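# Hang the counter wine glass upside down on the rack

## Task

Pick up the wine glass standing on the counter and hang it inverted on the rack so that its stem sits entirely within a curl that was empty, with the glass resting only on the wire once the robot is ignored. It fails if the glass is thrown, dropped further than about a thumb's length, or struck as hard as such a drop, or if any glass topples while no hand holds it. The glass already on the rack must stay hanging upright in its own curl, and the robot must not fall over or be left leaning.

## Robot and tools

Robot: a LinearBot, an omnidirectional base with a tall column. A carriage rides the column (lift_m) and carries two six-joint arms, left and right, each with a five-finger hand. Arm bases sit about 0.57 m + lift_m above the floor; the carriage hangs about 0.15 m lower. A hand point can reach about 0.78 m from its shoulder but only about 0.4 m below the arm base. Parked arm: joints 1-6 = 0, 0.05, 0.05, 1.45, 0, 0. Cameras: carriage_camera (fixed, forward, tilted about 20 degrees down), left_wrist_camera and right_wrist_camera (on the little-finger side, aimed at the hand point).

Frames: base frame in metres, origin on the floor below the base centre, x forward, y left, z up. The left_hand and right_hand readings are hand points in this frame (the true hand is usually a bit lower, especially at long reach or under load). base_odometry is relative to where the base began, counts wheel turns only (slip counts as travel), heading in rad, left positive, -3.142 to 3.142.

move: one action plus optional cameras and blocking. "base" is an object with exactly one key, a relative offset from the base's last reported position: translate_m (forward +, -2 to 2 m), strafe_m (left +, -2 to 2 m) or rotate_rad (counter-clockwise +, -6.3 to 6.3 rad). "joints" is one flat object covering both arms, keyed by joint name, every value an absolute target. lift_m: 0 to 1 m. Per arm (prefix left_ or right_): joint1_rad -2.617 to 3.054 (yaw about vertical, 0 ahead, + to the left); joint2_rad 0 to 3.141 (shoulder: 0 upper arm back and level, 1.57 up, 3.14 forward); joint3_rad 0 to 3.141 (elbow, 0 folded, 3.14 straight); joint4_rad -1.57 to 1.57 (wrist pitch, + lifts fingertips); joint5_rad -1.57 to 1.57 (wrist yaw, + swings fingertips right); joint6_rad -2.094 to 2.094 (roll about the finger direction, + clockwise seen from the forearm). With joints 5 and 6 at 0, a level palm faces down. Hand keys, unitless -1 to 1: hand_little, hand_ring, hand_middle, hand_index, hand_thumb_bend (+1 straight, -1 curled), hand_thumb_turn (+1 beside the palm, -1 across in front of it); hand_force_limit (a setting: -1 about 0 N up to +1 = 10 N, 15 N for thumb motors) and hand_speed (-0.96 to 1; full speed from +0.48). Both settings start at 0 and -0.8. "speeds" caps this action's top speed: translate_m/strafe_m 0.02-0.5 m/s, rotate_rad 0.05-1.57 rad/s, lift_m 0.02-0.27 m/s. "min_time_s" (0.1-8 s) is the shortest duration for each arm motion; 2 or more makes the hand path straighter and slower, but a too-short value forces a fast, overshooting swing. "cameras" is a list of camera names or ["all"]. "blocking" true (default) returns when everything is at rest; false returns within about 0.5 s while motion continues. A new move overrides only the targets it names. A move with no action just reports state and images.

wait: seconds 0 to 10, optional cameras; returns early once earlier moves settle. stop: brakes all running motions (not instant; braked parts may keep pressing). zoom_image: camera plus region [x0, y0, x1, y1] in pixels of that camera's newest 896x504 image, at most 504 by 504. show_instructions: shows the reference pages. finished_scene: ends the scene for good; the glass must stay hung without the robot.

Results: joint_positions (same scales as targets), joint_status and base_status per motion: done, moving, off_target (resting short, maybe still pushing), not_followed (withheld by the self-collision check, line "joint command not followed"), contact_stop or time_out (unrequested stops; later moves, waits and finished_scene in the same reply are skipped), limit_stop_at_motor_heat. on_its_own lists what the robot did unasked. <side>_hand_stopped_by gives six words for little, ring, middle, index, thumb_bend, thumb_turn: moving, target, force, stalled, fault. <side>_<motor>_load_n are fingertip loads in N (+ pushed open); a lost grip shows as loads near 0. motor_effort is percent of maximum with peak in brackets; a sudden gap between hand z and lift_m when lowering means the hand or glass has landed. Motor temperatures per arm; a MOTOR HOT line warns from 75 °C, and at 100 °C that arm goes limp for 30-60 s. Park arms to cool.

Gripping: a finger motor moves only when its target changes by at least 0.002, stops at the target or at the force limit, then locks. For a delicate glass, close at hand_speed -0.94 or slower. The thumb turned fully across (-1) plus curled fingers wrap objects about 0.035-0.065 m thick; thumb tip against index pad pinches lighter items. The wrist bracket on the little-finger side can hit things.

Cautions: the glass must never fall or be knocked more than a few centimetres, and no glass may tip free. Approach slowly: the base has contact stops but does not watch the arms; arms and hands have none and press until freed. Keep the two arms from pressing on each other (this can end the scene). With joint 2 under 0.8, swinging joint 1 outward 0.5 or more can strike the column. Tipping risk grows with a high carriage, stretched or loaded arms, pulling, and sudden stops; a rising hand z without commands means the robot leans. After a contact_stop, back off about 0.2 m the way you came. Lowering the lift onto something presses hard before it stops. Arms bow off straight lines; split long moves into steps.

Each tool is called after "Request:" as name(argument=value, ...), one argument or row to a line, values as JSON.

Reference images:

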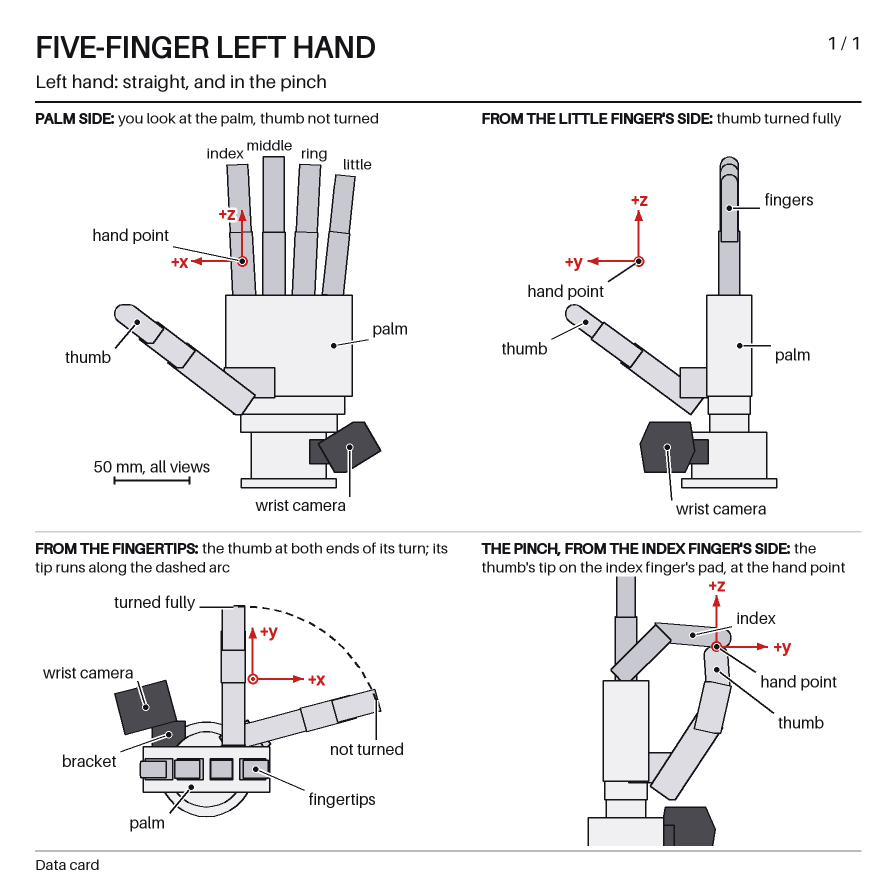

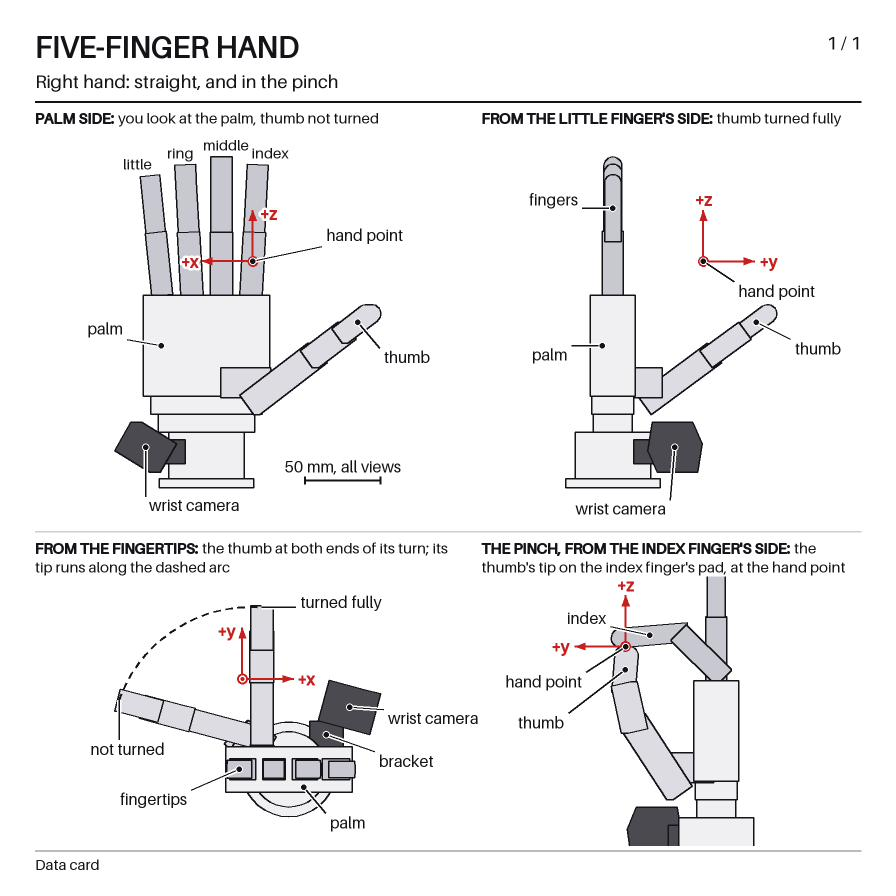

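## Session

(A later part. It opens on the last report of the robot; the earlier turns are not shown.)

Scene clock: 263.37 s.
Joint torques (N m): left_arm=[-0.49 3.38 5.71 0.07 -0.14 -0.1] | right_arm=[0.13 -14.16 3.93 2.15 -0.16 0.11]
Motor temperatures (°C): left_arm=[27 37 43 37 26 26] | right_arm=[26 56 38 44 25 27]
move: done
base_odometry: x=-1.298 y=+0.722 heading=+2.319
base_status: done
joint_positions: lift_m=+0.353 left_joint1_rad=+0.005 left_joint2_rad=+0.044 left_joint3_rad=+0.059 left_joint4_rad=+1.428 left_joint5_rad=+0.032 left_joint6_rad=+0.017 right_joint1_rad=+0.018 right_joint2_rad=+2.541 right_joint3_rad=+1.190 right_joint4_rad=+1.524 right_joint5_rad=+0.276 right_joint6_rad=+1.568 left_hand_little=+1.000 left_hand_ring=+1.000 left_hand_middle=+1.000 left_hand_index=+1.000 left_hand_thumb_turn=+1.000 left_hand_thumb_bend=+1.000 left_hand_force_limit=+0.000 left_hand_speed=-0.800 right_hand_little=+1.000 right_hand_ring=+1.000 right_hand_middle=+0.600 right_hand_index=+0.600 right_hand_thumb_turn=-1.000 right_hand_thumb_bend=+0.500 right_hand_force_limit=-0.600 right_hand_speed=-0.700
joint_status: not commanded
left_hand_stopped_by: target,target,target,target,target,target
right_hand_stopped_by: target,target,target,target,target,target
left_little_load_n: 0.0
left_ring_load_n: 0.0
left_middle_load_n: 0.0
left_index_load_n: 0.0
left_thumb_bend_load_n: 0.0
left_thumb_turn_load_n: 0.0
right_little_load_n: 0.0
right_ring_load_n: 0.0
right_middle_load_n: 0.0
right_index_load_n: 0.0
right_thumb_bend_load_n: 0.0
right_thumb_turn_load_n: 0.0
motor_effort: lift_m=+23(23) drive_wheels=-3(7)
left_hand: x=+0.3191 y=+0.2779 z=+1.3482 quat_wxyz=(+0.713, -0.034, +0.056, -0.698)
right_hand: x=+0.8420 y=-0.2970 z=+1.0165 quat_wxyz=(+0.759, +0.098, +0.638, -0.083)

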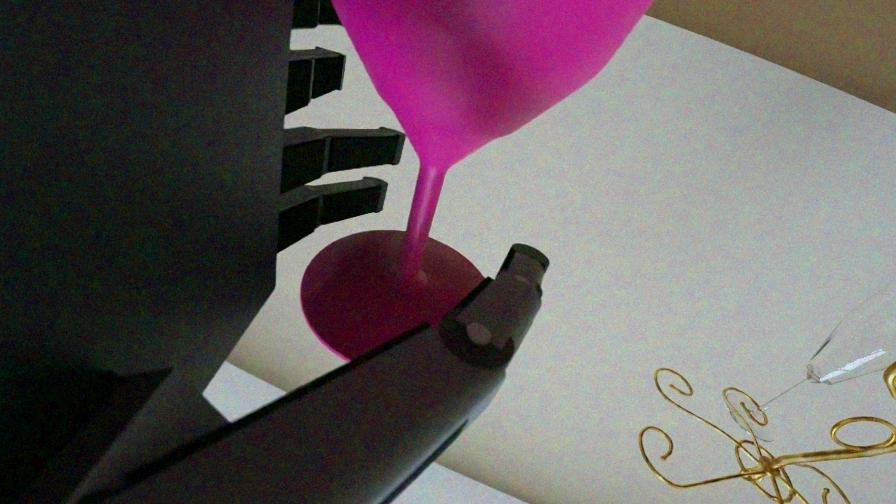

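Request:
move(
  joints={"right_hand_index":0.03,"right_hand_middle":0.08,"right_hand_speed":-0.85},
  cameras=[],
)

Request:
move(
  joints={"right_hand_thumb_bend":-0.08,"right_hand_speed":-0.85},
  cameras=["right_wrist_camera"],
)

Request:
zoom_image(
  camera="right_wrist_camera",
  region=[260, 80, 580, 380],
)

Scene clock: 265.43 s.
Joint torques (N m): left_arm=[-0.44 3.32 5.72 0.11 -0.13 -0.09] | right_arm=[0.14 -14.11 3.86 2.17 -0.17 0.11]
Motor temperatures (°C): left_arm=[27 37 43 37 26 26] | right_arm=[26 56 38 44 25 27]
move: done
base_odometry: x=-1.298 y=+0.722 heading=+2.319
base_status: not commanded
joint_positions: lift_m=+0.353 left_joint1_rad=+0.005 left_joint2_rad=+0.044 left_joint3_rad=+0.059 left_joint4_rad=+1.428 left_joint5_rad=+0.032 left_joint6_rad=+0.017 right_joint1_rad=+0.018 right_joint2_rad=+2.541 right_joint3_rad=+1.190 right_joint4_rad=+1.524 right_joint5_rad=+0.276 right_joint6_rad=+1.568 left_hand_little=+1.000 left_hand_ring=+1.000 left_hand_middle=+1.000 left_hand_index=+1.000 left_hand_thumb_turn=+1.000 left_hand_thumb_bend=+1.000 left_hand_force_limit=+0.000 left_hand_speed=-0.800 right_hand_little=+1.000 right_hand_ring=+1.000 right_hand_middle=+0.080 right_hand_index=+0.030 right_hand_thumb_turn=-1.000 right_hand_thumb_bend=+0.500 right_hand_force_limit=-0.600 right_hand_speed=-0.850
joint_status: all done
left_hand_stopped_by: target,target,target,target,target,target
right_hand_stopped_by: target,target,target,target,target,target
left_little_load_n: 0.0
left_ring_load_n: 0.0
left_middle_load_n: 0.0
left_index_load_n: 0.0
left_thumb_bend_load_n: 0.0
left_thumb_turn_load_n: 0.0
right_little_load_n: 0.0
right_ring_load_n: 0.0
right_middle_load_n: 0.0
right_index_load_n: 0.0
right_thumb_bend_load_n: 0.0
right_thumb_turn_load_n: -0.5
motor_effort: lift_m=+23(24) drive_wheels=-3(5)
left_hand: x=+0.3191 y=+0.2779 z=+1.3482 quat_wxyz=(+0.713, -0.034, +0.056, -0.698)
right_hand: x=+0.8420 y=-0.2970 z=+1.0165 quat_wxyz=(+0.759, +0.098, +0.638, -0.083)

Scene clock: 268.60 s.
Joint torques (N m): left_arm=[-0.53 3.36 5.75 0.12 -0.13 -0.1] | right_arm=[0.14 -14.06 3.85 2.14 -0.17 0.11]
Motor temperatures (°C): left_arm=[27 37 43 37 26 26] | right_arm=[26 56 38 44 25 27]
move: done
base_odometry: x=-1.298 y=+0.722 heading=+2.319
base_status: not commanded
joint_positions: lift_m=+0.353 left_joint1_rad=+0.005 left_joint2_rad=+0.044 left_joint3_rad=+0.059 left_joint4_rad=+1.428 left_joint5_rad=+0.032 left_joint6_rad=+0.017 right_joint1_rad=+0.018 right_joint2_rad=+2.541 right_joint3_rad=+1.190 right_joint4_rad=+1.524 right_joint5_rad=+0.276 right_joint6_rad=+1.568 left_hand_little=+1.000 left_hand_ring=+1.000 left_hand_middle=+1.000 left_hand_index=+1.000 left_hand_thumb_turn=+1.000 left_hand_thumb_bend=+1.000 left_hand_force_limit=+0.000 left_hand_speed=-0.800 right_hand_little=+1.000 right_hand_ring=+1.000 right_hand_middle=+0.080 right_hand_index=+0.030 right_hand_thumb_turn=-1.000 right_hand_thumb_bend=-0.080 right_hand_force_limit=-0.600 right_hand_speed=-0.850
joint_status: all done
left_hand_stopped_by: target,target,target,target,target,target
right_hand_stopped_by: target,target,target,target,target,target
left_little_load_n: 0.0
left_ring_load_n: 0.0
left_middle_load_n: 0.0
left_index_load_n: 0.0
left_thumb_bend_load_n: 0.0
left_thumb_turn_load_n: 0.0
right_little_load_n: 0.0
right_ring_load_n: 0.5
right_middle_load_n: 0.0
right_index_load_n: 0.0
right_thumb_bend_load_n: 0.5
right_thumb_turn_load_n: 0.0
motor_effort: lift_m=+23(24) drive_wheels=-2(5)
left_hand: x=+0.3191 y=+0.2779 z=+1.3482 quat_wxyz=(+0.713, -0.034, +0.056, -0.698)
right_hand: x=+0.8420 y=-0.2970 z=+1.0165 quat_wxyz=(+0.759, +0.098, +0.638, -0.083)

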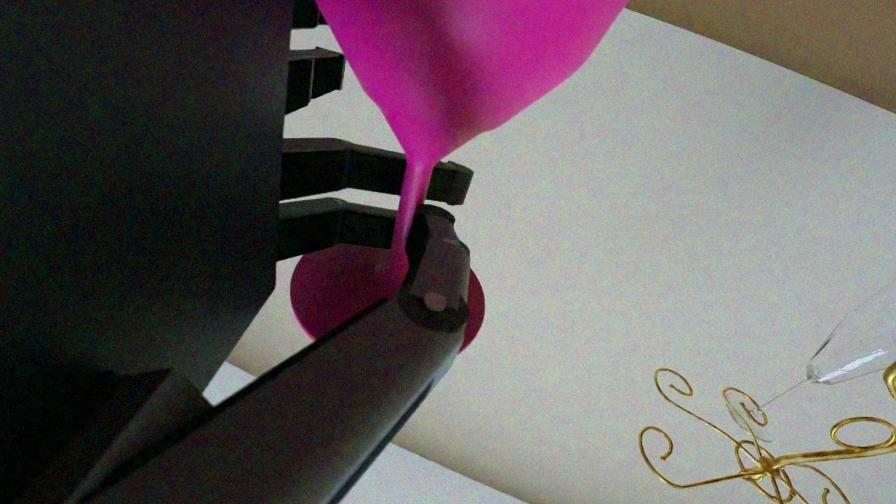

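Scaled by 1.575 from the camera's image (finer frame: 1280x720).

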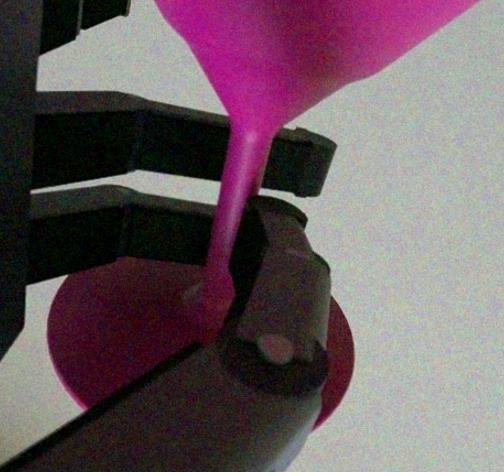

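Request:
move(
  joints={"right_hand_thumb_bend":-0.15,"right_hand_speed":-0.9},
  cameras=["right_wrist_camera"],
)

Request:
zoom_image(
  camera="right_wrist_camera",
  region=[260, 80, 580, 380],
)

Scene clock: 269.83 s.
Joint torques (N m): left_arm=[-0.49 3.25 5.83 0.12 -0.15 -0.09] | right_arm=[0.14 -14.08 3.85 2.13 -0.17 0.11]
Motor temperatures (°C): left_arm=[27 37 43 37 26 26] | right_arm=[26 56 38 44 25 27]
move: done
base_odometry: x=-1.298 y=+0.722 heading=+2.319
base_status: not commanded
joint_positions: lift_m=+0.353 left_joint1_rad=+0.005 left_joint2_rad=+0.044 left_joint3_rad=+0.059 left_joint4_rad=+1.428 left_joint5_rad=+0.032 left_joint6_rad=+0.017 right_joint1_rad=+0.018 right_joint2_rad=+2.541 right_joint3_rad=+1.190 right_joint4_rad=+1.524 right_joint5_rad=+0.276 right_joint6_rad=+1.568 left_hand_little=+1.000 left_hand_ring=+1.000 left_hand_middle=+1.000 left_hand_index=+1.000 left_hand_thumb_turn=+1.000 left_hand_thumb_bend=+1.000 left_hand_force_limit=+0.000 left_hand_speed=-0.800 right_hand_little=+1.000 right_hand_ring=+1.000 right_hand_middle=+0.080 right_hand_index=+0.030 right_hand_thumb_turn=-1.000 right_hand_thumb_bend=-0.150 right_hand_force_limit=-0.600 right_hand_speed=-0.900
joint_status: all done
left_hand_stopped_by: target,target,target,target,target,target
right_hand_stopped_by: target,target,target,target,target,target
left_little_load_n: 0.0
left_ring_load_n: 0.0
left_middle_load_n: 0.0
left_index_load_n: 0.0
left_thumb_bend_load_n: 0.0
left_thumb_turn_load_n: 0.0
right_little_load_n: 0.0
right_ring_load_n: 0.0
right_middle_load_n: 0.0
right_index_load_n: 0.0
right_thumb_bend_load_n: 0.0
right_thumb_turn_load_n: 0.0
motor_effort: lift_m=+23(23) drive_wheels=-2(5)
left_hand: x=+0.3191 y=+0.2779 z=+1.3482 quat_wxyz=(+0.713, -0.034, +0.056, -0.698)
right_hand: x=+0.8420 y=-0.2970 z=+1.0165 quat_wxyz=(+0.759, +0.098, +0.638, -0.083)

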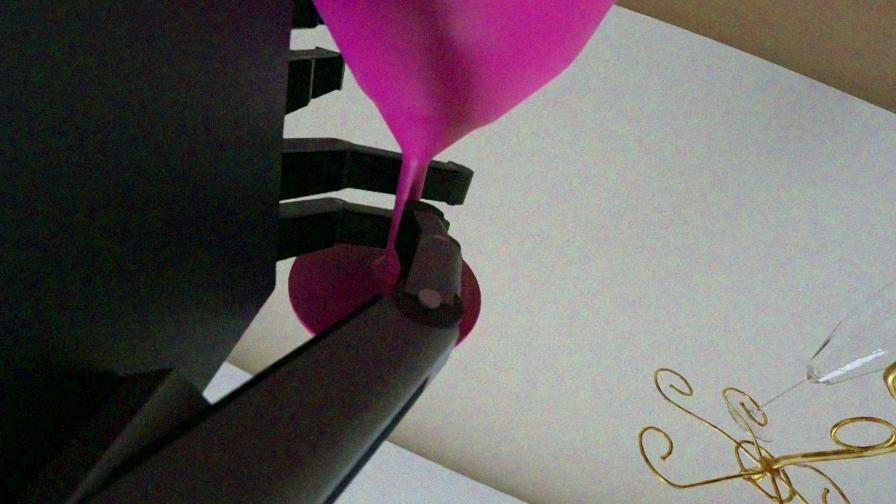

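Scaled by 1.575 from the camera's image (finer frame: 1280x720).

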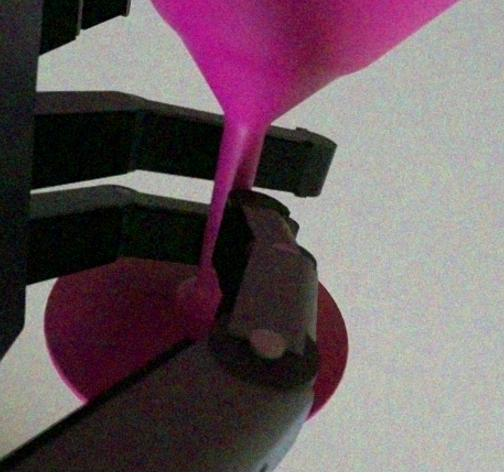

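Request:
move(
  joints={"right_hand_index":-0.1,"right_hand_middle":-0.06,"right_hand_speed":-0.94},
  cameras=["right_wrist_camera"],
)

Request:
zoom_image(
  camera="right_wrist_camera",
  region=[260, 80, 580, 380],
)

Scene clock: 271.30 s.
Joint torques (N m): left_arm=[-0.43 3.41 5.72 0.12 -0.13 -0.09] | right_arm=[0.13 -14.06 3.86 2.13 -0.17 0.11]
Motor temperatures (°C): left_arm=[27 37 43 37 26 26] | right_arm=[26 56 38 44 25 27]
move: off_target
base_odometry: x=-1.298 y=+0.722 heading=+2.319
base_status: not commanded
joint_positions: lift_m=+0.353 left_joint1_rad=+0.005 left_joint2_rad=+0.044 left_joint3_rad=+0.059 left_joint4_rad=+1.428 left_joint5_rad=+0.032 left_joint6_rad=+0.017 right_joint1_rad=+0.018 right_joint2_rad=+2.541 right_joint3_rad=+1.190 right_joint4_rad=+1.524 right_joint5_rad=+0.276 right_joint6_rad=+1.568 left_hand_little=+1.000 left_hand_ring=+1.000 left_hand_middle=+1.000 left_hand_index=+1.000 left_hand_thumb_turn=+1.000 left_hand_thumb_bend=+1.000 left_hand_force_limit=+0.000 left_hand_speed=-0.800 right_hand_little=+1.000 right_hand_ring=+1.000 right_hand_middle=-0.060 right_hand_index=-0.014 right_hand_thumb_turn=-1.000 right_hand_thumb_bend=-0.150 right_hand_force_limit=-0.600 right_hand_speed=-0.940
joint_status: right_hand_index off_target (ended at -0.014, target -0.100); the others done
left_hand_stopped_by: target,target,target,target,target,target
right_hand_stopped_by: target,target,target,force,target,target
left_little_load_n: 0.0
left_ring_load_n: 0.0
left_middle_load_n: 0.0
left_index_load_n: 0.0
left_thumb_bend_load_n: 0.0
left_thumb_turn_load_n: -0.5
right_little_load_n: 0.0
right_ring_load_n: -0.5
right_middle_load_n: 0.0
right_index_load_n: 2.5
right_thumb_bend_load_n: 1.5
right_thumb_turn_load_n: 0.0
motor_effort: lift_m=+23(23) drive_wheels=-3(6)
left_hand: x=+0.3191 y=+0.2779 z=+1.3482 quat_wxyz=(+0.713, -0.034, +0.056, -0.698)
right_hand: x=+0.8420 y=-0.2970 z=+1.0165 quat_wxyz=(+0.759, +0.098, +0.638, -0.083)

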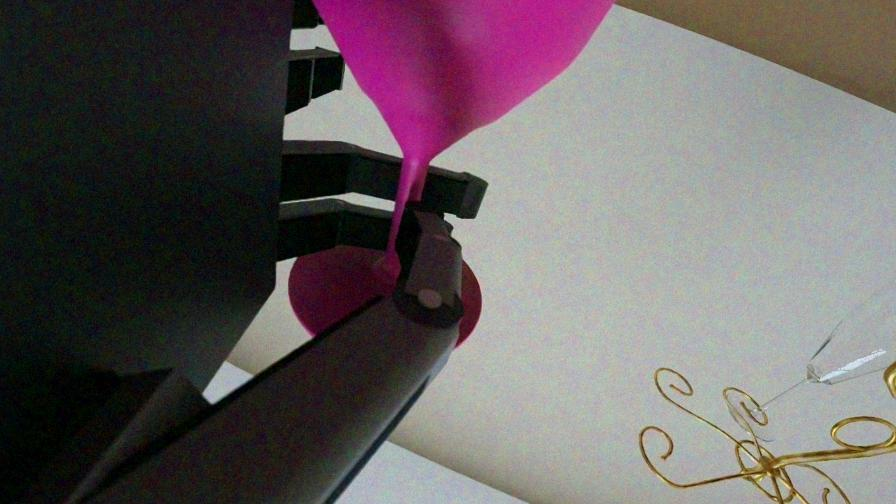

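Scaled by 1.575 from the camera's image (finer frame: 1280x720).

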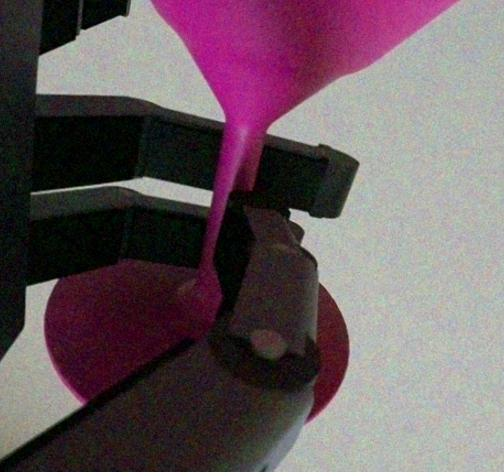

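Request:
move(
  joints={"right_hand_index":-0.3,"right_hand_middle":-0.4,"right_hand_speed":-0.94,"right_hand_force_limit":-0.4},
  cameras=["right_wrist_camera"],
)

Request:
zoom_image(
  camera="right_wrist_camera",
  region=[260, 80, 580, 380],
)

Scene clock: 273.03 s.
Joint torques (N m): left_arm=[-0.5 3.3 5.81 0.12 -0.14 -0.09] | right_arm=[0.14 -14.08 3.86 2.13 -0.17 0.11]
Motor temperatures (°C): left_arm=[27 37 43 37 26 26] | right_arm=[26 56 38 44 25 27]
move: off_target
base_odometry: x=-1.298 y=+0.722 heading=+2.319
base_status: not commanded
joint_positions: lift_m=+0.353 left_joint1_rad=+0.005 left_joint2_rad=+0.044 left_joint3_rad=+0.059 left_joint4_rad=+1.428 left_joint5_rad=+0.032 left_joint6_rad=+0.017 right_joint1_rad=+0.018 right_joint2_rad=+2.541 right_joint3_rad=+1.190 right_joint4_rad=+1.524 right_joint5_rad=+0.276 right_joint6_rad=+1.568 left_hand_little=+1.000 left_hand_ring=+1.000 left_hand_middle=+1.000 left_hand_index=+1.000 left_hand_thumb_turn=+1.000 left_hand_thumb_bend=+1.000 left_hand_force_limit=+0.000 left_hand_speed=-0.800 right_hand_little=+1.000 right_hand_ring=+1.000 right_hand_middle=-0.081 right_hand_index=-0.018 right_hand_thumb_turn=-1.000 right_hand_thumb_bend=-0.149 right_hand_force_limit=-0.400 right_hand_speed=-0.940
joint_status: right_hand_middle off_target (ended at -0.081, target -0.400); right_hand_index off_target (ended at -0.018, target -0.300); the others done
left_hand_stopped_by: target,target,target,target,target,target
right_hand_stopped_by: target,target,force,force,target,target
left_little_load_n: 0.0
left_ring_load_n: 0.0
left_middle_load_n: 0.0
left_index_load_n: 0.0
left_thumb_bend_load_n: 0.0
left_thumb_turn_load_n: 0.0
right_little_load_n: 0.0
right_ring_load_n: 0.0
right_middle_load_n: 3.5
right_index_load_n: 1.0
right_thumb_bend_load_n: 3.0
right_thumb_turn_load_n: 0.5
motor_effort: lift_m=+23(23) drive_wheels=-4(5)
left_hand: x=+0.3191 y=+0.2779 z=+1.3482 quat_wxyz=(+0.713, -0.034, +0.056, -0.698)
right_hand: x=+0.8420 y=-0.2970 z=+1.0165 quat_wxyz=(+0.759, +0.098, +0.638, -0.083)

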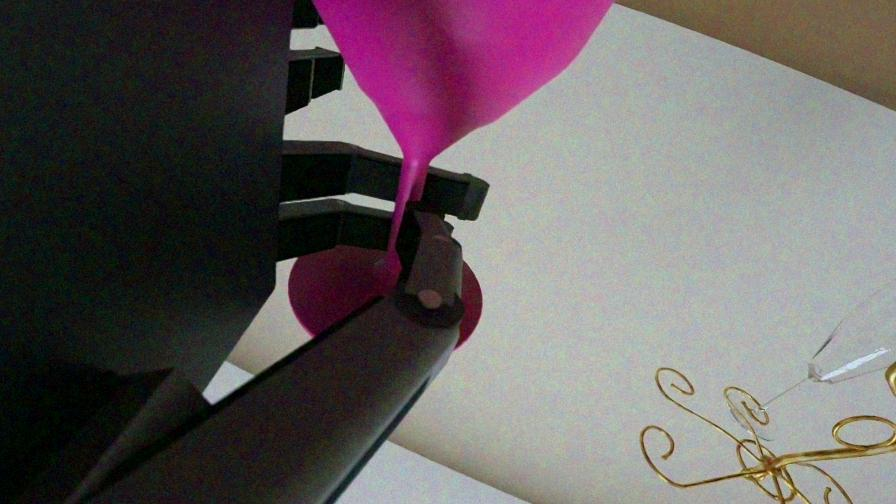

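Scaled by 1.575 from the camera's image (finer frame: 1280x720).

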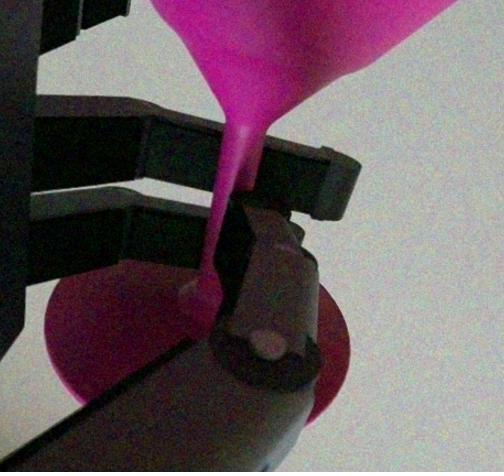

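Request:
move(
  joints={"right_hand_index":-0.35,"right_hand_middle":-0.45,"right_hand_speed":-0.94,"right_hand_force_limit":0.0},
  cameras=["right_wrist_camera"],
)

Request:
zoom_image(
  camera="right_wrist_camera",
  region=[260, 80, 580, 380],
)

Scene clock: 274.83 s.
Joint torques (N m): left_arm=[-0.51 3.37 5.72 0.11 -0.16 -0.11] | right_arm=[0.14 -14.08 3.85 2.09 -0.17 0.11]
Motor temperatures (°C): left_arm=[27 37 43 37 26 26] | right_arm=[26 56 38 44 25 27]
move: off_target
base_odometry: x=-1.298 y=+0.722 heading=+2.319
base_status: not commanded
joint_positions: lift_m=+0.353 left_joint1_rad=+0.005 left_joint2_rad=+0.044 left_joint3_rad=+0.059 left_joint4_rad=+1.428 left_joint5_rad=+0.032 left_joint6_rad=+0.017 right_joint1_rad=+0.018 right_joint2_rad=+2.541 right_joint3_rad=+1.190 right_joint4_rad=+1.527 right_joint5_rad=+0.276 right_joint6_rad=+1.568 left_hand_little=+1.000 left_hand_ring=+1.000 left_hand_middle=+1.000 left_hand_index=+1.000 left_hand_thumb_turn=+1.000 left_hand_thumb_bend=+1.000 left_hand_force_limit=+0.000 left_hand_speed=-0.800 right_hand_little=+1.000 right_hand_ring=+1.000 right_hand_middle=-0.220 right_hand_index=-0.231 right_hand_thumb_turn=-1.000 right_hand_thumb_bend=-0.149 right_hand_force_limit=+0.000 right_hand_speed=-0.940
joint_status: right_hand_middle off_target (ended at -0.220, target -0.450); right_hand_index off_target (ended at -0.231, target -0.350); the others done
left_hand_stopped_by: target,target,target,target,target,target
right_hand_stopped_by: target,target,force,force,target,target
left_little_load_n: 0.0
left_ring_load_n: 0.0
left_middle_load_n: 0.0
left_index_load_n: 0.0
left_thumb_bend_load_n: 0.0
left_thumb_turn_load_n: 0.0
right_little_load_n: 0.0
right_ring_load_n: 0.0
right_middle_load_n: 6.0
right_index_load_n: 5.5
right_thumb_bend_load_n: 2.5
right_thumb_turn_load_n: 0.0
motor_effort: lift_m=+23(23) drive_wheels=-2(5)
left_hand: x=+0.3191 y=+0.2779 z=+1.3482 quat_wxyz=(+0.713, -0.034, +0.056, -0.698)
right_hand: x=+0.8417 y=-0.2970 z=+1.0174 quat_wxyz=(+0.760, +0.099, +0.637, -0.082)

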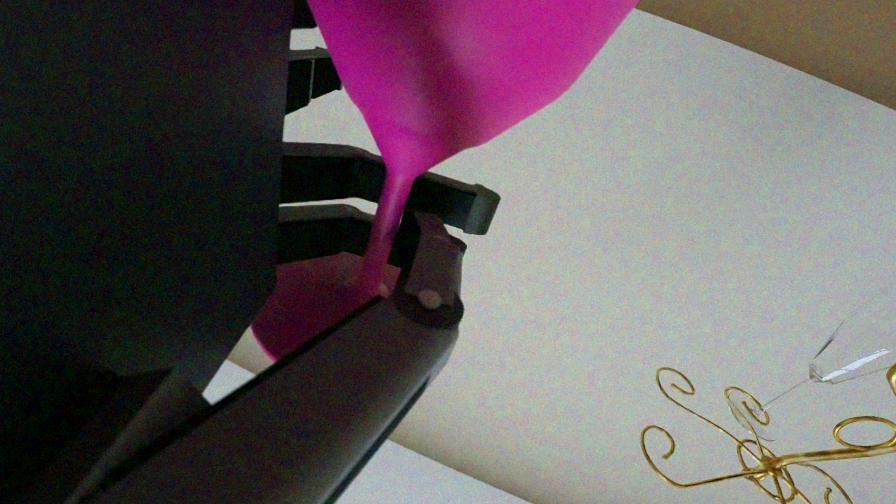

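Scaled by 1.575 from the camera's image (finer frame: 1280x720).

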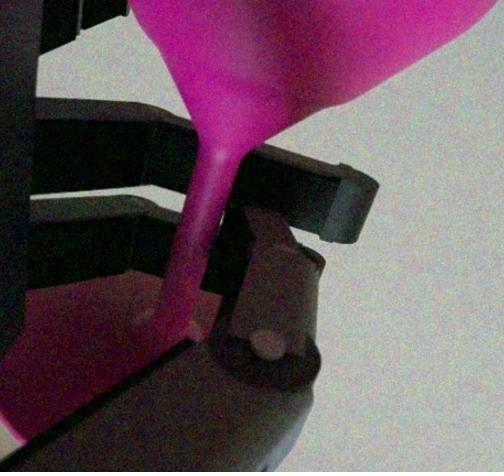

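Request:
move(
  joints={"lift_m":0.357},
  speeds={"lift_m":0.02},
  cameras=["right_wrist_camera"],
)

Request:
zoom_image(
  camera="right_wrist_camera",
  region=[260, 80, 580, 380],
)

Scene clock: 275.63 s.
Joint torques (N m): left_arm=[-0.53 3.45 5.64 0.12 -0.15 -0.09] | right_arm=[0.13 -14.05 3.74 2.08 -0.19 0.11]
Motor temperatures (°C): left_arm=[27 37 43 37 26 26] | right_arm=[26 56 38 44 25 27]
move: done
base_odometry: x=-1.298 y=+0.722 heading=+2.319
base_status: not commanded
joint_positions: lift_m=+0.357 left_joint1_rad=+0.005 left_joint2_rad=+0.044 left_joint3_rad=+0.059 left_joint4_rad=+1.428 left_joint5_rad=+0.032 left_joint6_rad=+0.017 right_joint1_rad=+0.018 right_joint2_rad=+2.541 right_joint3_rad=+1.190 right_joint4_rad=+1.526 right_joint5_rad=+0.276 right_joint6_rad=+1.568 left_hand_little=+1.000 left_hand_ring=+1.000 left_hand_middle=+1.000 left_hand_index=+1.000 left_hand_thumb_turn=+1.000 left_hand_thumb_bend=+1.000 left_hand_force_limit=+0.000 left_hand_speed=-0.800 right_hand_little=+1.000 right_hand_ring=+1.000 right_hand_middle=-0.220 right_hand_index=-0.231 right_hand_thumb_turn=-1.000 right_hand_thumb_bend=-0.149 right_hand_force_limit=+0.000 right_hand_speed=-0.940
joint_status: all done
left_hand_stopped_by: target,target,target,target,target,target
right_hand_stopped_by: target,target,force,force,target,target
left_little_load_n: 0.0
left_ring_load_n: 0.0
left_middle_load_n: 0.0
left_index_load_n: 0.0
left_thumb_bend_load_n: 0.0
left_thumb_turn_load_n: 0.0
right_little_load_n: 0.0
right_ring_load_n: 0.0
right_middle_load_n: 6.0
right_index_load_n: 5.0
right_thumb_bend_load_n: 2.5
right_thumb_turn_load_n: 0.0
motor_effort: lift_m=+23(25) drive_wheels=-2(4)
left_hand: x=+0.3191 y=+0.2779 z=+1.3522 quat_wxyz=(+0.713, -0.034, +0.056, -0.698)
right_hand: x=+0.8418 y=-0.2970 z=+1.0211 quat_wxyz=(+0.760, +0.099, +0.638, -0.083)

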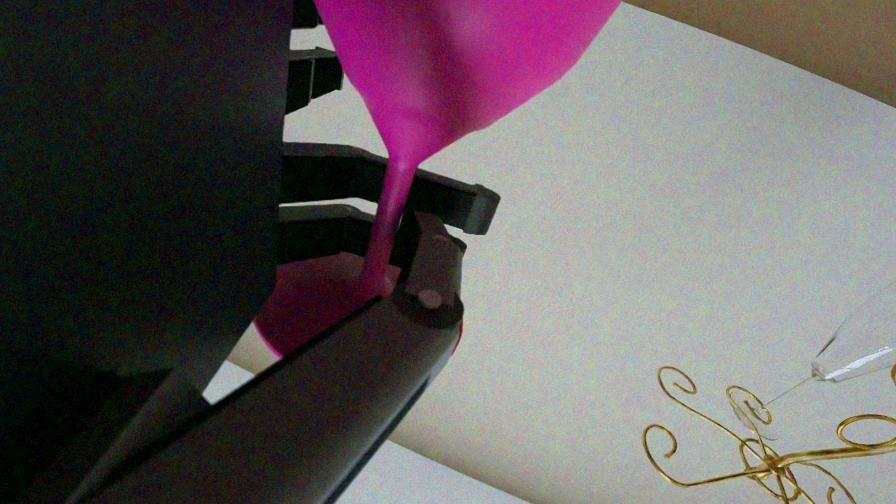

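Scaled by 1.575 from the camera's image (finer frame: 1280x720).

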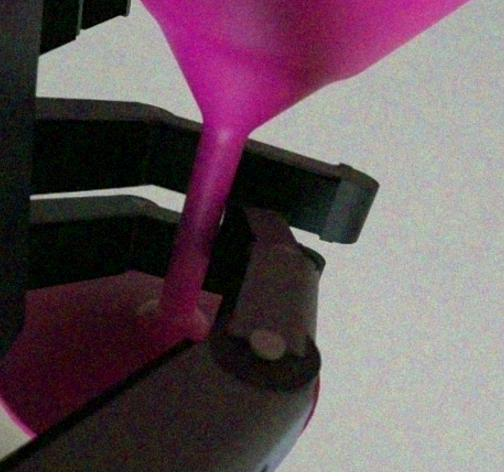

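Request:
move(
  joints={"lift_m":0.354},
  speeds={"lift_m":0.02},
  cameras=[],
)

Request:
move(
  joints={"right_hand_index":0.05,"right_hand_middle":0.08,"right_hand_speed":-0.85},
  cameras=["right_wrist_camera"],
)

Request:
zoom_image(
  camera="right_wrist_camera",
  region=[260, 80, 580, 380],
)

Scene clock: 282.83 s.
Joint torques (N m): left_arm=[-0.49 3.29 5.72 0.12 -0.15 -0.11] | right_arm=[0.14 -13.98 3.7 2.12 -0.16 0.11]
Motor temperatures (°C): left_arm=[27 37 43 37 26 26] | right_arm=[26 57 38 44 25 27]
move: done
base_odometry: x=-1.298 y=+0.722 heading=+2.319
base_status: not commanded
joint_positions: lift_m=+0.354 left_joint1_rad=+0.005 left_joint2_rad=+0.044 left_joint3_rad=+0.059 left_joint4_rad=+1.427 left_joint5_rad=+0.032 left_joint6_rad=+0.017 right_joint1_rad=+0.018 right_joint2_rad=+2.541 right_joint3_rad=+1.190 right_joint4_rad=+1.525 right_joint5_rad=+0.276 right_joint6_rad=+1.568 left_hand_little=+1.000 left_hand_ring=+1.000 left_hand_middle=+1.000 left_hand_index=+1.000 left_hand_thumb_turn=+1.000 left_hand_thumb_bend=+1.000 left_hand_force_limit=+0.000 left_hand_speed=-0.800 right_hand_little=+1.000 right_hand_ring=+1.000 right_hand_middle=-0.220 right_hand_index=-0.231 right_hand_thumb_turn=-1.000 right_hand_thumb_bend=-0.149 right_hand_force_limit=+0.000 right_hand_speed=-0.940
joint_status: all done
left_hand_stopped_by: target,target,target,target,target,target
right_hand_stopped_by: target,target,force,force,target,target
left_little_load_n: 0.0
left_ring_load_n: 0.0
left_middle_load_n: 0.0
left_index_load_n: 0.0
left_thumb_bend_load_n: 0.0
left_thumb_turn_load_n: 0.0
right_little_load_n: 0.0
right_ring_load_n: 0.0
right_middle_load_n: 6.0
right_index_load_n: 5.0
right_thumb_bend_load_n: 2.5
right_thumb_turn_load_n: 0.0
motor_effort: lift_m=+21(21) drive_wheels=-3(4)
left_hand: x=+0.3193 y=+0.2779 z=+1.3494 quat_wxyz=(+0.713, -0.034, +0.057, -0.698)
right_hand: x=+0.8419 y=-0.2970 z=+1.0182 quat_wxyz=(+0.759, +0.099, +0.638, -0.083)

Scene clock: 284.03 s.
Joint torques (N m): left_arm=[-0.46 3.33 5.82 0.13 -0.12 -0.11] | right_arm=[0.14 -14.05 3.9 2.1 -0.17 0.11]
Motor temperatures (°C): left_arm=[27 37 43 37 26 26] | right_arm=[26 57 38 44 25 27]
move: done
base_odometry: x=-1.298 y=+0.722 heading=+2.319
base_status: not commanded
joint_positions: lift_m=+0.354 left_joint1_rad=+0.005 left_joint2_rad=+0.044 left_joint3_rad=+0.059 left_joint4_rad=+1.427 left_joint5_rad=+0.032 left_joint6_rad=+0.017 right_joint1_rad=+0.018 right_joint2_rad=+2.541 right_joint3_rad=+1.190 right_joint4_rad=+1.525 right_joint5_rad=+0.276 right_joint6_rad=+1.568 left_hand_little=+1.000 left_hand_ring=+1.000 left_hand_middle=+1.000 left_hand_index=+1.000 left_hand_thumb_turn=+1.000 left_hand_thumb_bend=+1.000 left_hand_force_limit=+0.000 left_hand_speed=-0.800 right_hand_little=+1.000 right_hand_ring=+1.000 right_hand_middle=+0.080 right_hand_index=+0.050 right_hand_thumb_turn=-1.000 right_hand_thumb_bend=-0.150 right_hand_force_limit=+0.000 right_hand_speed=-0.850
joint_status: all done
left_hand_stopped_by: target,target,target,target,target,target
right_hand_stopped_by: target,target,target,target,target,target
left_little_load_n: 0.0
left_ring_load_n: 0.0
left_middle_load_n: 0.0
left_index_load_n: 0.0
left_thumb_bend_load_n: 0.0
left_thumb_turn_load_n: 0.0
right_little_load_n: 0.0
right_ring_load_n: 0.0
right_middle_load_n: 0.0
right_index_load_n: 0.0
right_thumb_bend_load_n: 0.0
right_thumb_turn_load_n: 0.0
motor_effort: lift_m=+21(21) drive_wheels=-5(6)
left_hand: x=+0.3193 y=+0.2779 z=+1.3494 quat_wxyz=(+0.713, -0.034, +0.057, -0.698)
right_hand: x=+0.8419 y=-0.2970 z=+1.0182 quat_wxyz=(+0.759, +0.099, +0.638, -0.083)

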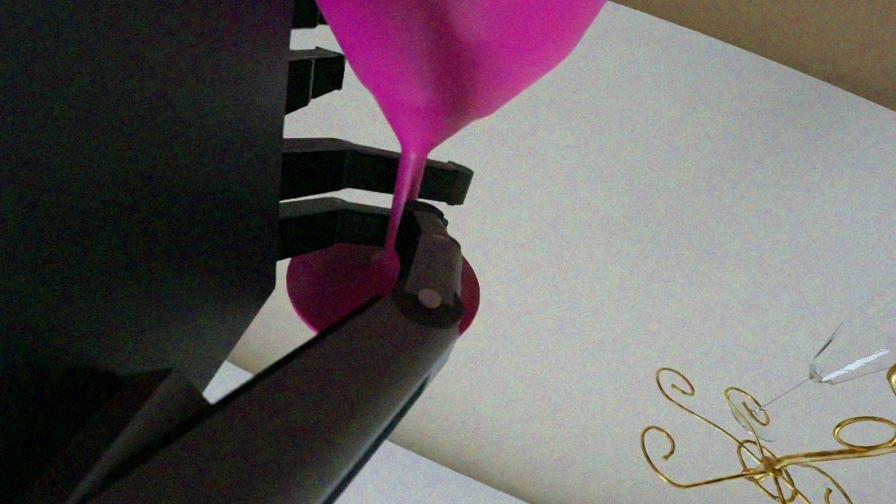

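Scaled by 1.575 from the camera's image (finer frame: 1280x720).

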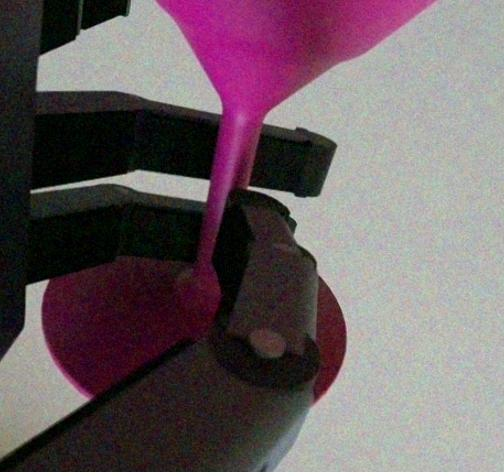

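Request:
move(
  joints={"right_hand_thumb_bend":-0.2,"right_hand_speed":-0.9},
  cameras=["right_wrist_camera"],
)

Request:
zoom_image(
  camera="right_wrist_camera",
  region=[260, 80, 580, 380],
)

Scene clock: 285.00 s.
Joint torques (N m): left_arm=[-0.5 3.28 5.74 0.12 -0.13 -0.09] | right_arm=[0.14 -14.08 3.86 2.12 -0.17 0.11]
Motor temperatures (°C): left_arm=[27 37 43 37 26 26] | right_arm=[26 57 38 44 25 27]
move: done
base_odometry: x=-1.298 y=+0.722 heading=+2.319
base_status: not commanded
joint_positions: lift_m=+0.354 left_joint1_rad=+0.005 left_joint2_rad=+0.044 left_joint3_rad=+0.059 left_joint4_rad=+1.427 left_joint5_rad=+0.032 left_joint6_rad=+0.017 right_joint1_rad=+0.018 right_joint2_rad=+2.541 right_joint3_rad=+1.190 right_joint4_rad=+1.525 right_joint5_rad=+0.276 right_joint6_rad=+1.568 left_hand_little=+1.000 left_hand_ring=+1.000 left_hand_middle=+1.000 left_hand_index=+1.000 left_hand_thumb_turn=+1.000 left_hand_thumb_bend=+1.000 left_hand_force_limit=+0.000 left_hand_speed=-0.800 right_hand_little=+1.000 right_hand_ring=+1.000 right_hand_middle=+0.080 right_hand_index=+0.050 right_hand_thumb_turn=-1.000 right_hand_thumb_bend=-0.200 right_hand_force_limit=+0.000 right_hand_speed=-0.900
joint_status: all done
left_hand_stopped_by: target,target,target,target,target,target
right_hand_stopped_by: target,target,target,target,target,target
left_little_load_n: 0.0
left_ring_load_n: -0.5
left_middle_load_n: 0.0
left_index_load_n: 0.0
left_thumb_bend_load_n: 0.0
left_thumb_turn_load_n: 0.0
right_little_load_n: 0.0
right_ring_load_n: 0.0
right_middle_load_n: 0.0
right_index_load_n: 0.0
right_thumb_bend_load_n: 0.5
right_thumb_turn_load_n: 0.0
motor_effort: lift_m=+21(21) drive_wheels=-4(5)
left_hand: x=+0.3193 y=+0.2779 z=+1.3494 quat_wxyz=(+0.713, -0.034, +0.057, -0.698)
right_hand: x=+0.8419 y=-0.2970 z=+1.0182 quat_wxyz=(+0.759, +0.099, +0.638, -0.083)

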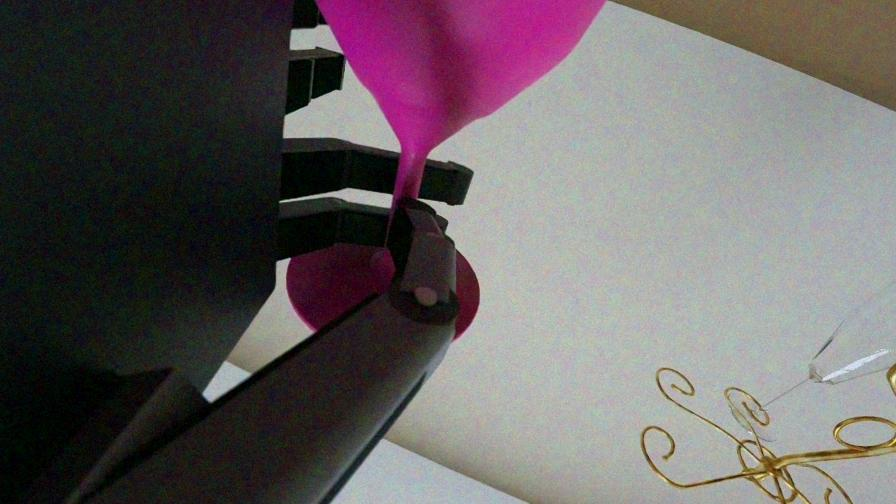

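Scaled by 1.575 from the camera's image (finer frame: 1280x720).

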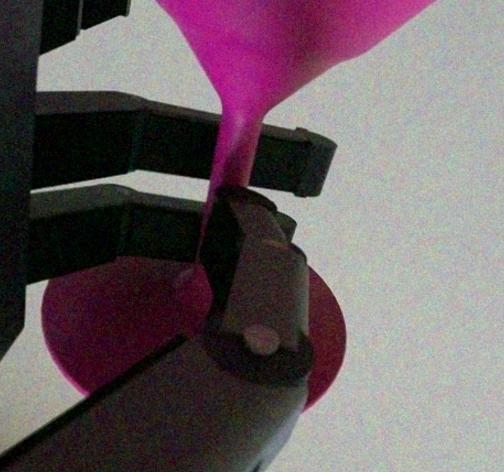

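Request:
move(
  joints={"right_hand_index":-0.3,"right_hand_middle":-0.35,"right_hand_speed":-0.94,"right_hand_force_limit":-0.5},
  cameras=["right_wrist_camera"],
)

Request:
zoom_image(
  camera="right_wrist_camera",
  region=[260, 80, 580, 380],
)

Scene clock: 287.10 s.
Joint torques (N m): left_arm=[-0.44 3.34 5.81 0.12 -0.13 -0.08] | right_arm=[0.16 -14.08 3.86 2.12 -0.17 0.11]
Motor temperatures (°C): left_arm=[27 37 43 37 26 26] | right_arm=[26 57 37 44 25 27]
move: off_target
base_odometry: x=-1.298 y=+0.722 heading=+2.319
base_status: not commanded
joint_positions: lift_m=+0.354 left_joint1_rad=+0.005 left_joint2_rad=+0.044 left_joint3_rad=+0.059 left_joint4_rad=+1.427 left_joint5_rad=+0.032 left_joint6_rad=+0.017 right_joint1_rad=+0.018 right_joint2_rad=+2.541 right_joint3_rad=+1.190 right_joint4_rad=+1.525 right_joint5_rad=+0.276 right_joint6_rad=+1.568 left_hand_little=+1.000 left_hand_ring=+1.000 left_hand_middle=+1.000 left_hand_index=+1.000 left_hand_thumb_turn=+1.000 left_hand_thumb_bend=+1.000 left_hand_force_limit=+0.000 left_hand_speed=-0.800 right_hand_little=+1.000 right_hand_ring=+1.000 right_hand_middle=-0.054 right_hand_index=+0.006 right_hand_thumb_turn=-1.000 right_hand_thumb_bend=-0.200 right_hand_force_limit=-0.500 right_hand_speed=-0.940
joint_status: right_hand_middle off_target (ended at -0.054, target -0.350); right_hand_index off_target (ended at +0.006, target -0.300); the others done
left_hand_stopped_by: target,target,target,target,target,target
right_hand_stopped_by: target,target,force,force,target,target
left_little_load_n: 0.0
left_ring_load_n: 0.0
left_middle_load_n: 0.0
left_index_load_n: 0.0
left_thumb_bend_load_n: 0.0
left_thumb_turn_load_n: 0.0
right_little_load_n: 0.0
right_ring_load_n: 0.0
right_middle_load_n: 3.5
right_index_load_n: 1.0
right_thumb_bend_load_n: 1.5
right_thumb_turn_load_n: 0.5
motor_effort: lift_m=+20(21) drive_wheels=-2(5)
left_hand: x=+0.3193 y=+0.2779 z=+1.3494 quat_wxyz=(+0.713, -0.034, +0.057, -0.698)
right_hand: x=+0.8419 y=-0.2970 z=+1.0182 quat_wxyz=(+0.759, +0.099, +0.638, -0.083)

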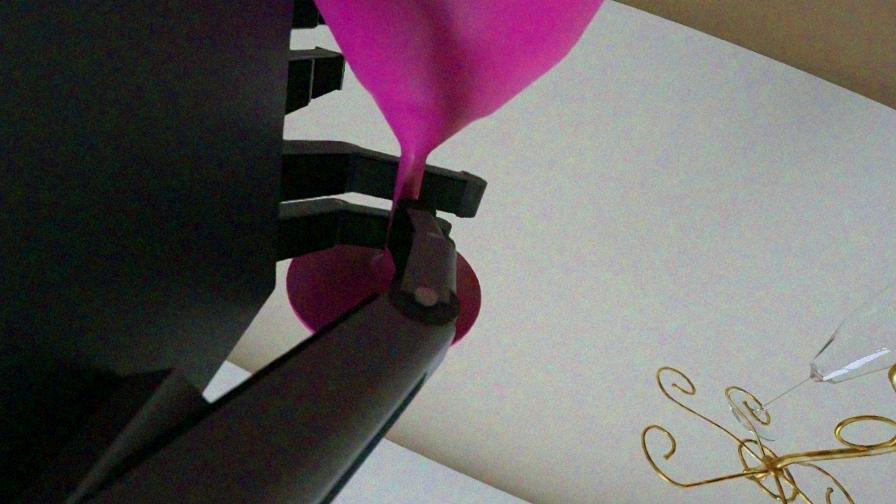

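Scaled by 1.575 from the camera's image (finer frame: 1280x720).

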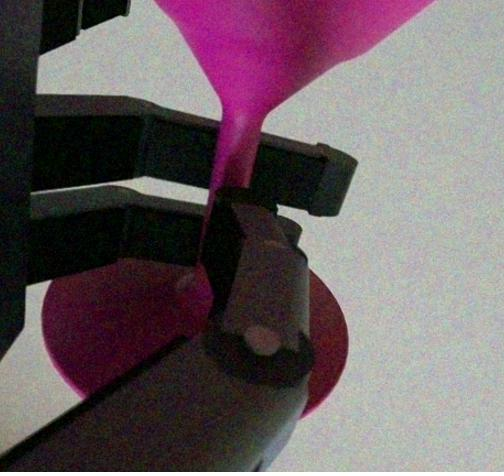

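Request:
move(
  joints={"right_hand_index":-0.33,"right_hand_middle":-0.38,"right_hand_speed":-0.95,"right_hand_force_limit":-0.25},
  cameras=["right_wrist_camera"],
)

Request:
zoom_image(
  camera="right_wrist_camera",
  region=[260, 80, 580, 380],
)

Scene clock: 287.97 s.
Joint torques (N m): left_arm=[-0.43 3.34 5.81 0.12 -0.13 -0.09] | right_arm=[0.13 -14.09 3.86 2.09 -0.17 0.11]
Motor temperatures (°C): left_arm=[27 37 43 37 26 26] | right_arm=[26 57 37 44 25 27]
move: off_target
base_odometry: x=-1.298 y=+0.722 heading=+2.319
base_status: not commanded
joint_positions: lift_m=+0.354 left_joint1_rad=+0.005 left_joint2_rad=+0.044 left_joint3_rad=+0.059 left_joint4_rad=+1.427 left_joint5_rad=+0.032 left_joint6_rad=+0.017 right_joint1_rad=+0.018 right_joint2_rad=+2.541 right_joint3_rad=+1.190 right_joint4_rad=+1.529 right_joint5_rad=+0.276 right_joint6_rad=+1.568 left_hand_little=+1.000 left_hand_ring=+1.000 left_hand_middle=+1.000 left_hand_index=+1.000 left_hand_thumb_turn=+1.000 left_hand_thumb_bend=+1.000 left_hand_force_limit=+0.000 left_hand_speed=-0.800 right_hand_little=+1.000 right_hand_ring=+1.000 right_hand_middle=-0.057 right_hand_index=-0.016 right_hand_thumb_turn=-1.000 right_hand_thumb_bend=-0.199 right_hand_force_limit=-0.250 right_hand_speed=-0.950
joint_status: right_hand_middle off_target (ended at -0.057, target -0.380); right_hand_index off_target (ended at -0.016, target -0.330); the others done
left_hand_stopped_by: target,target,target,target,target,target
right_hand_stopped_by: target,target,force,force,target,target
left_little_load_n: 0.0
left_ring_load_n: 0.0
left_middle_load_n: 0.0
left_index_load_n: 0.0
left_thumb_bend_load_n: 0.0
left_thumb_turn_load_n: 0.0
right_little_load_n: 0.0
right_ring_load_n: 0.0
right_middle_load_n: 3.5
right_index_load_n: 3.0
right_thumb_bend_load_n: 3.5
right_thumb_turn_load_n: 0.0
motor_effort: lift_m=+21(21) drive_wheels=-3(5)
left_hand: x=+0.3193 y=+0.2779 z=+1.3494 quat_wxyz=(+0.713, -0.034, +0.057, -0.698)
right_hand: x=+0.8416 y=-0.2970 z=+1.0192 quat_wxyz=(+0.760, +0.099, +0.637, -0.082)

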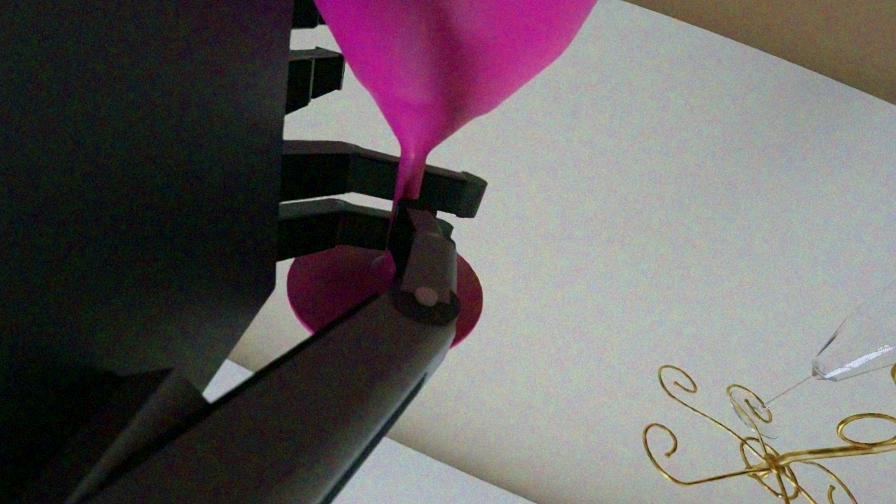

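Scaled by 1.575 from the camera's image (finer frame: 1280x720).

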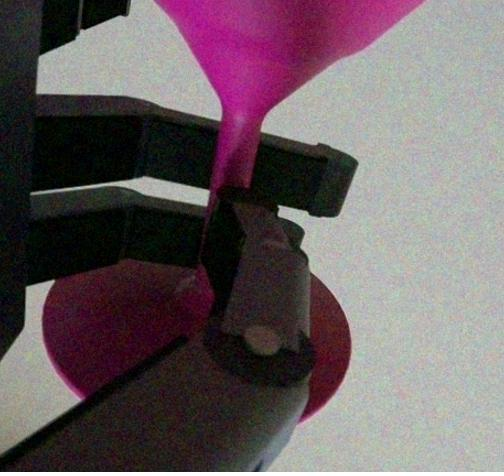

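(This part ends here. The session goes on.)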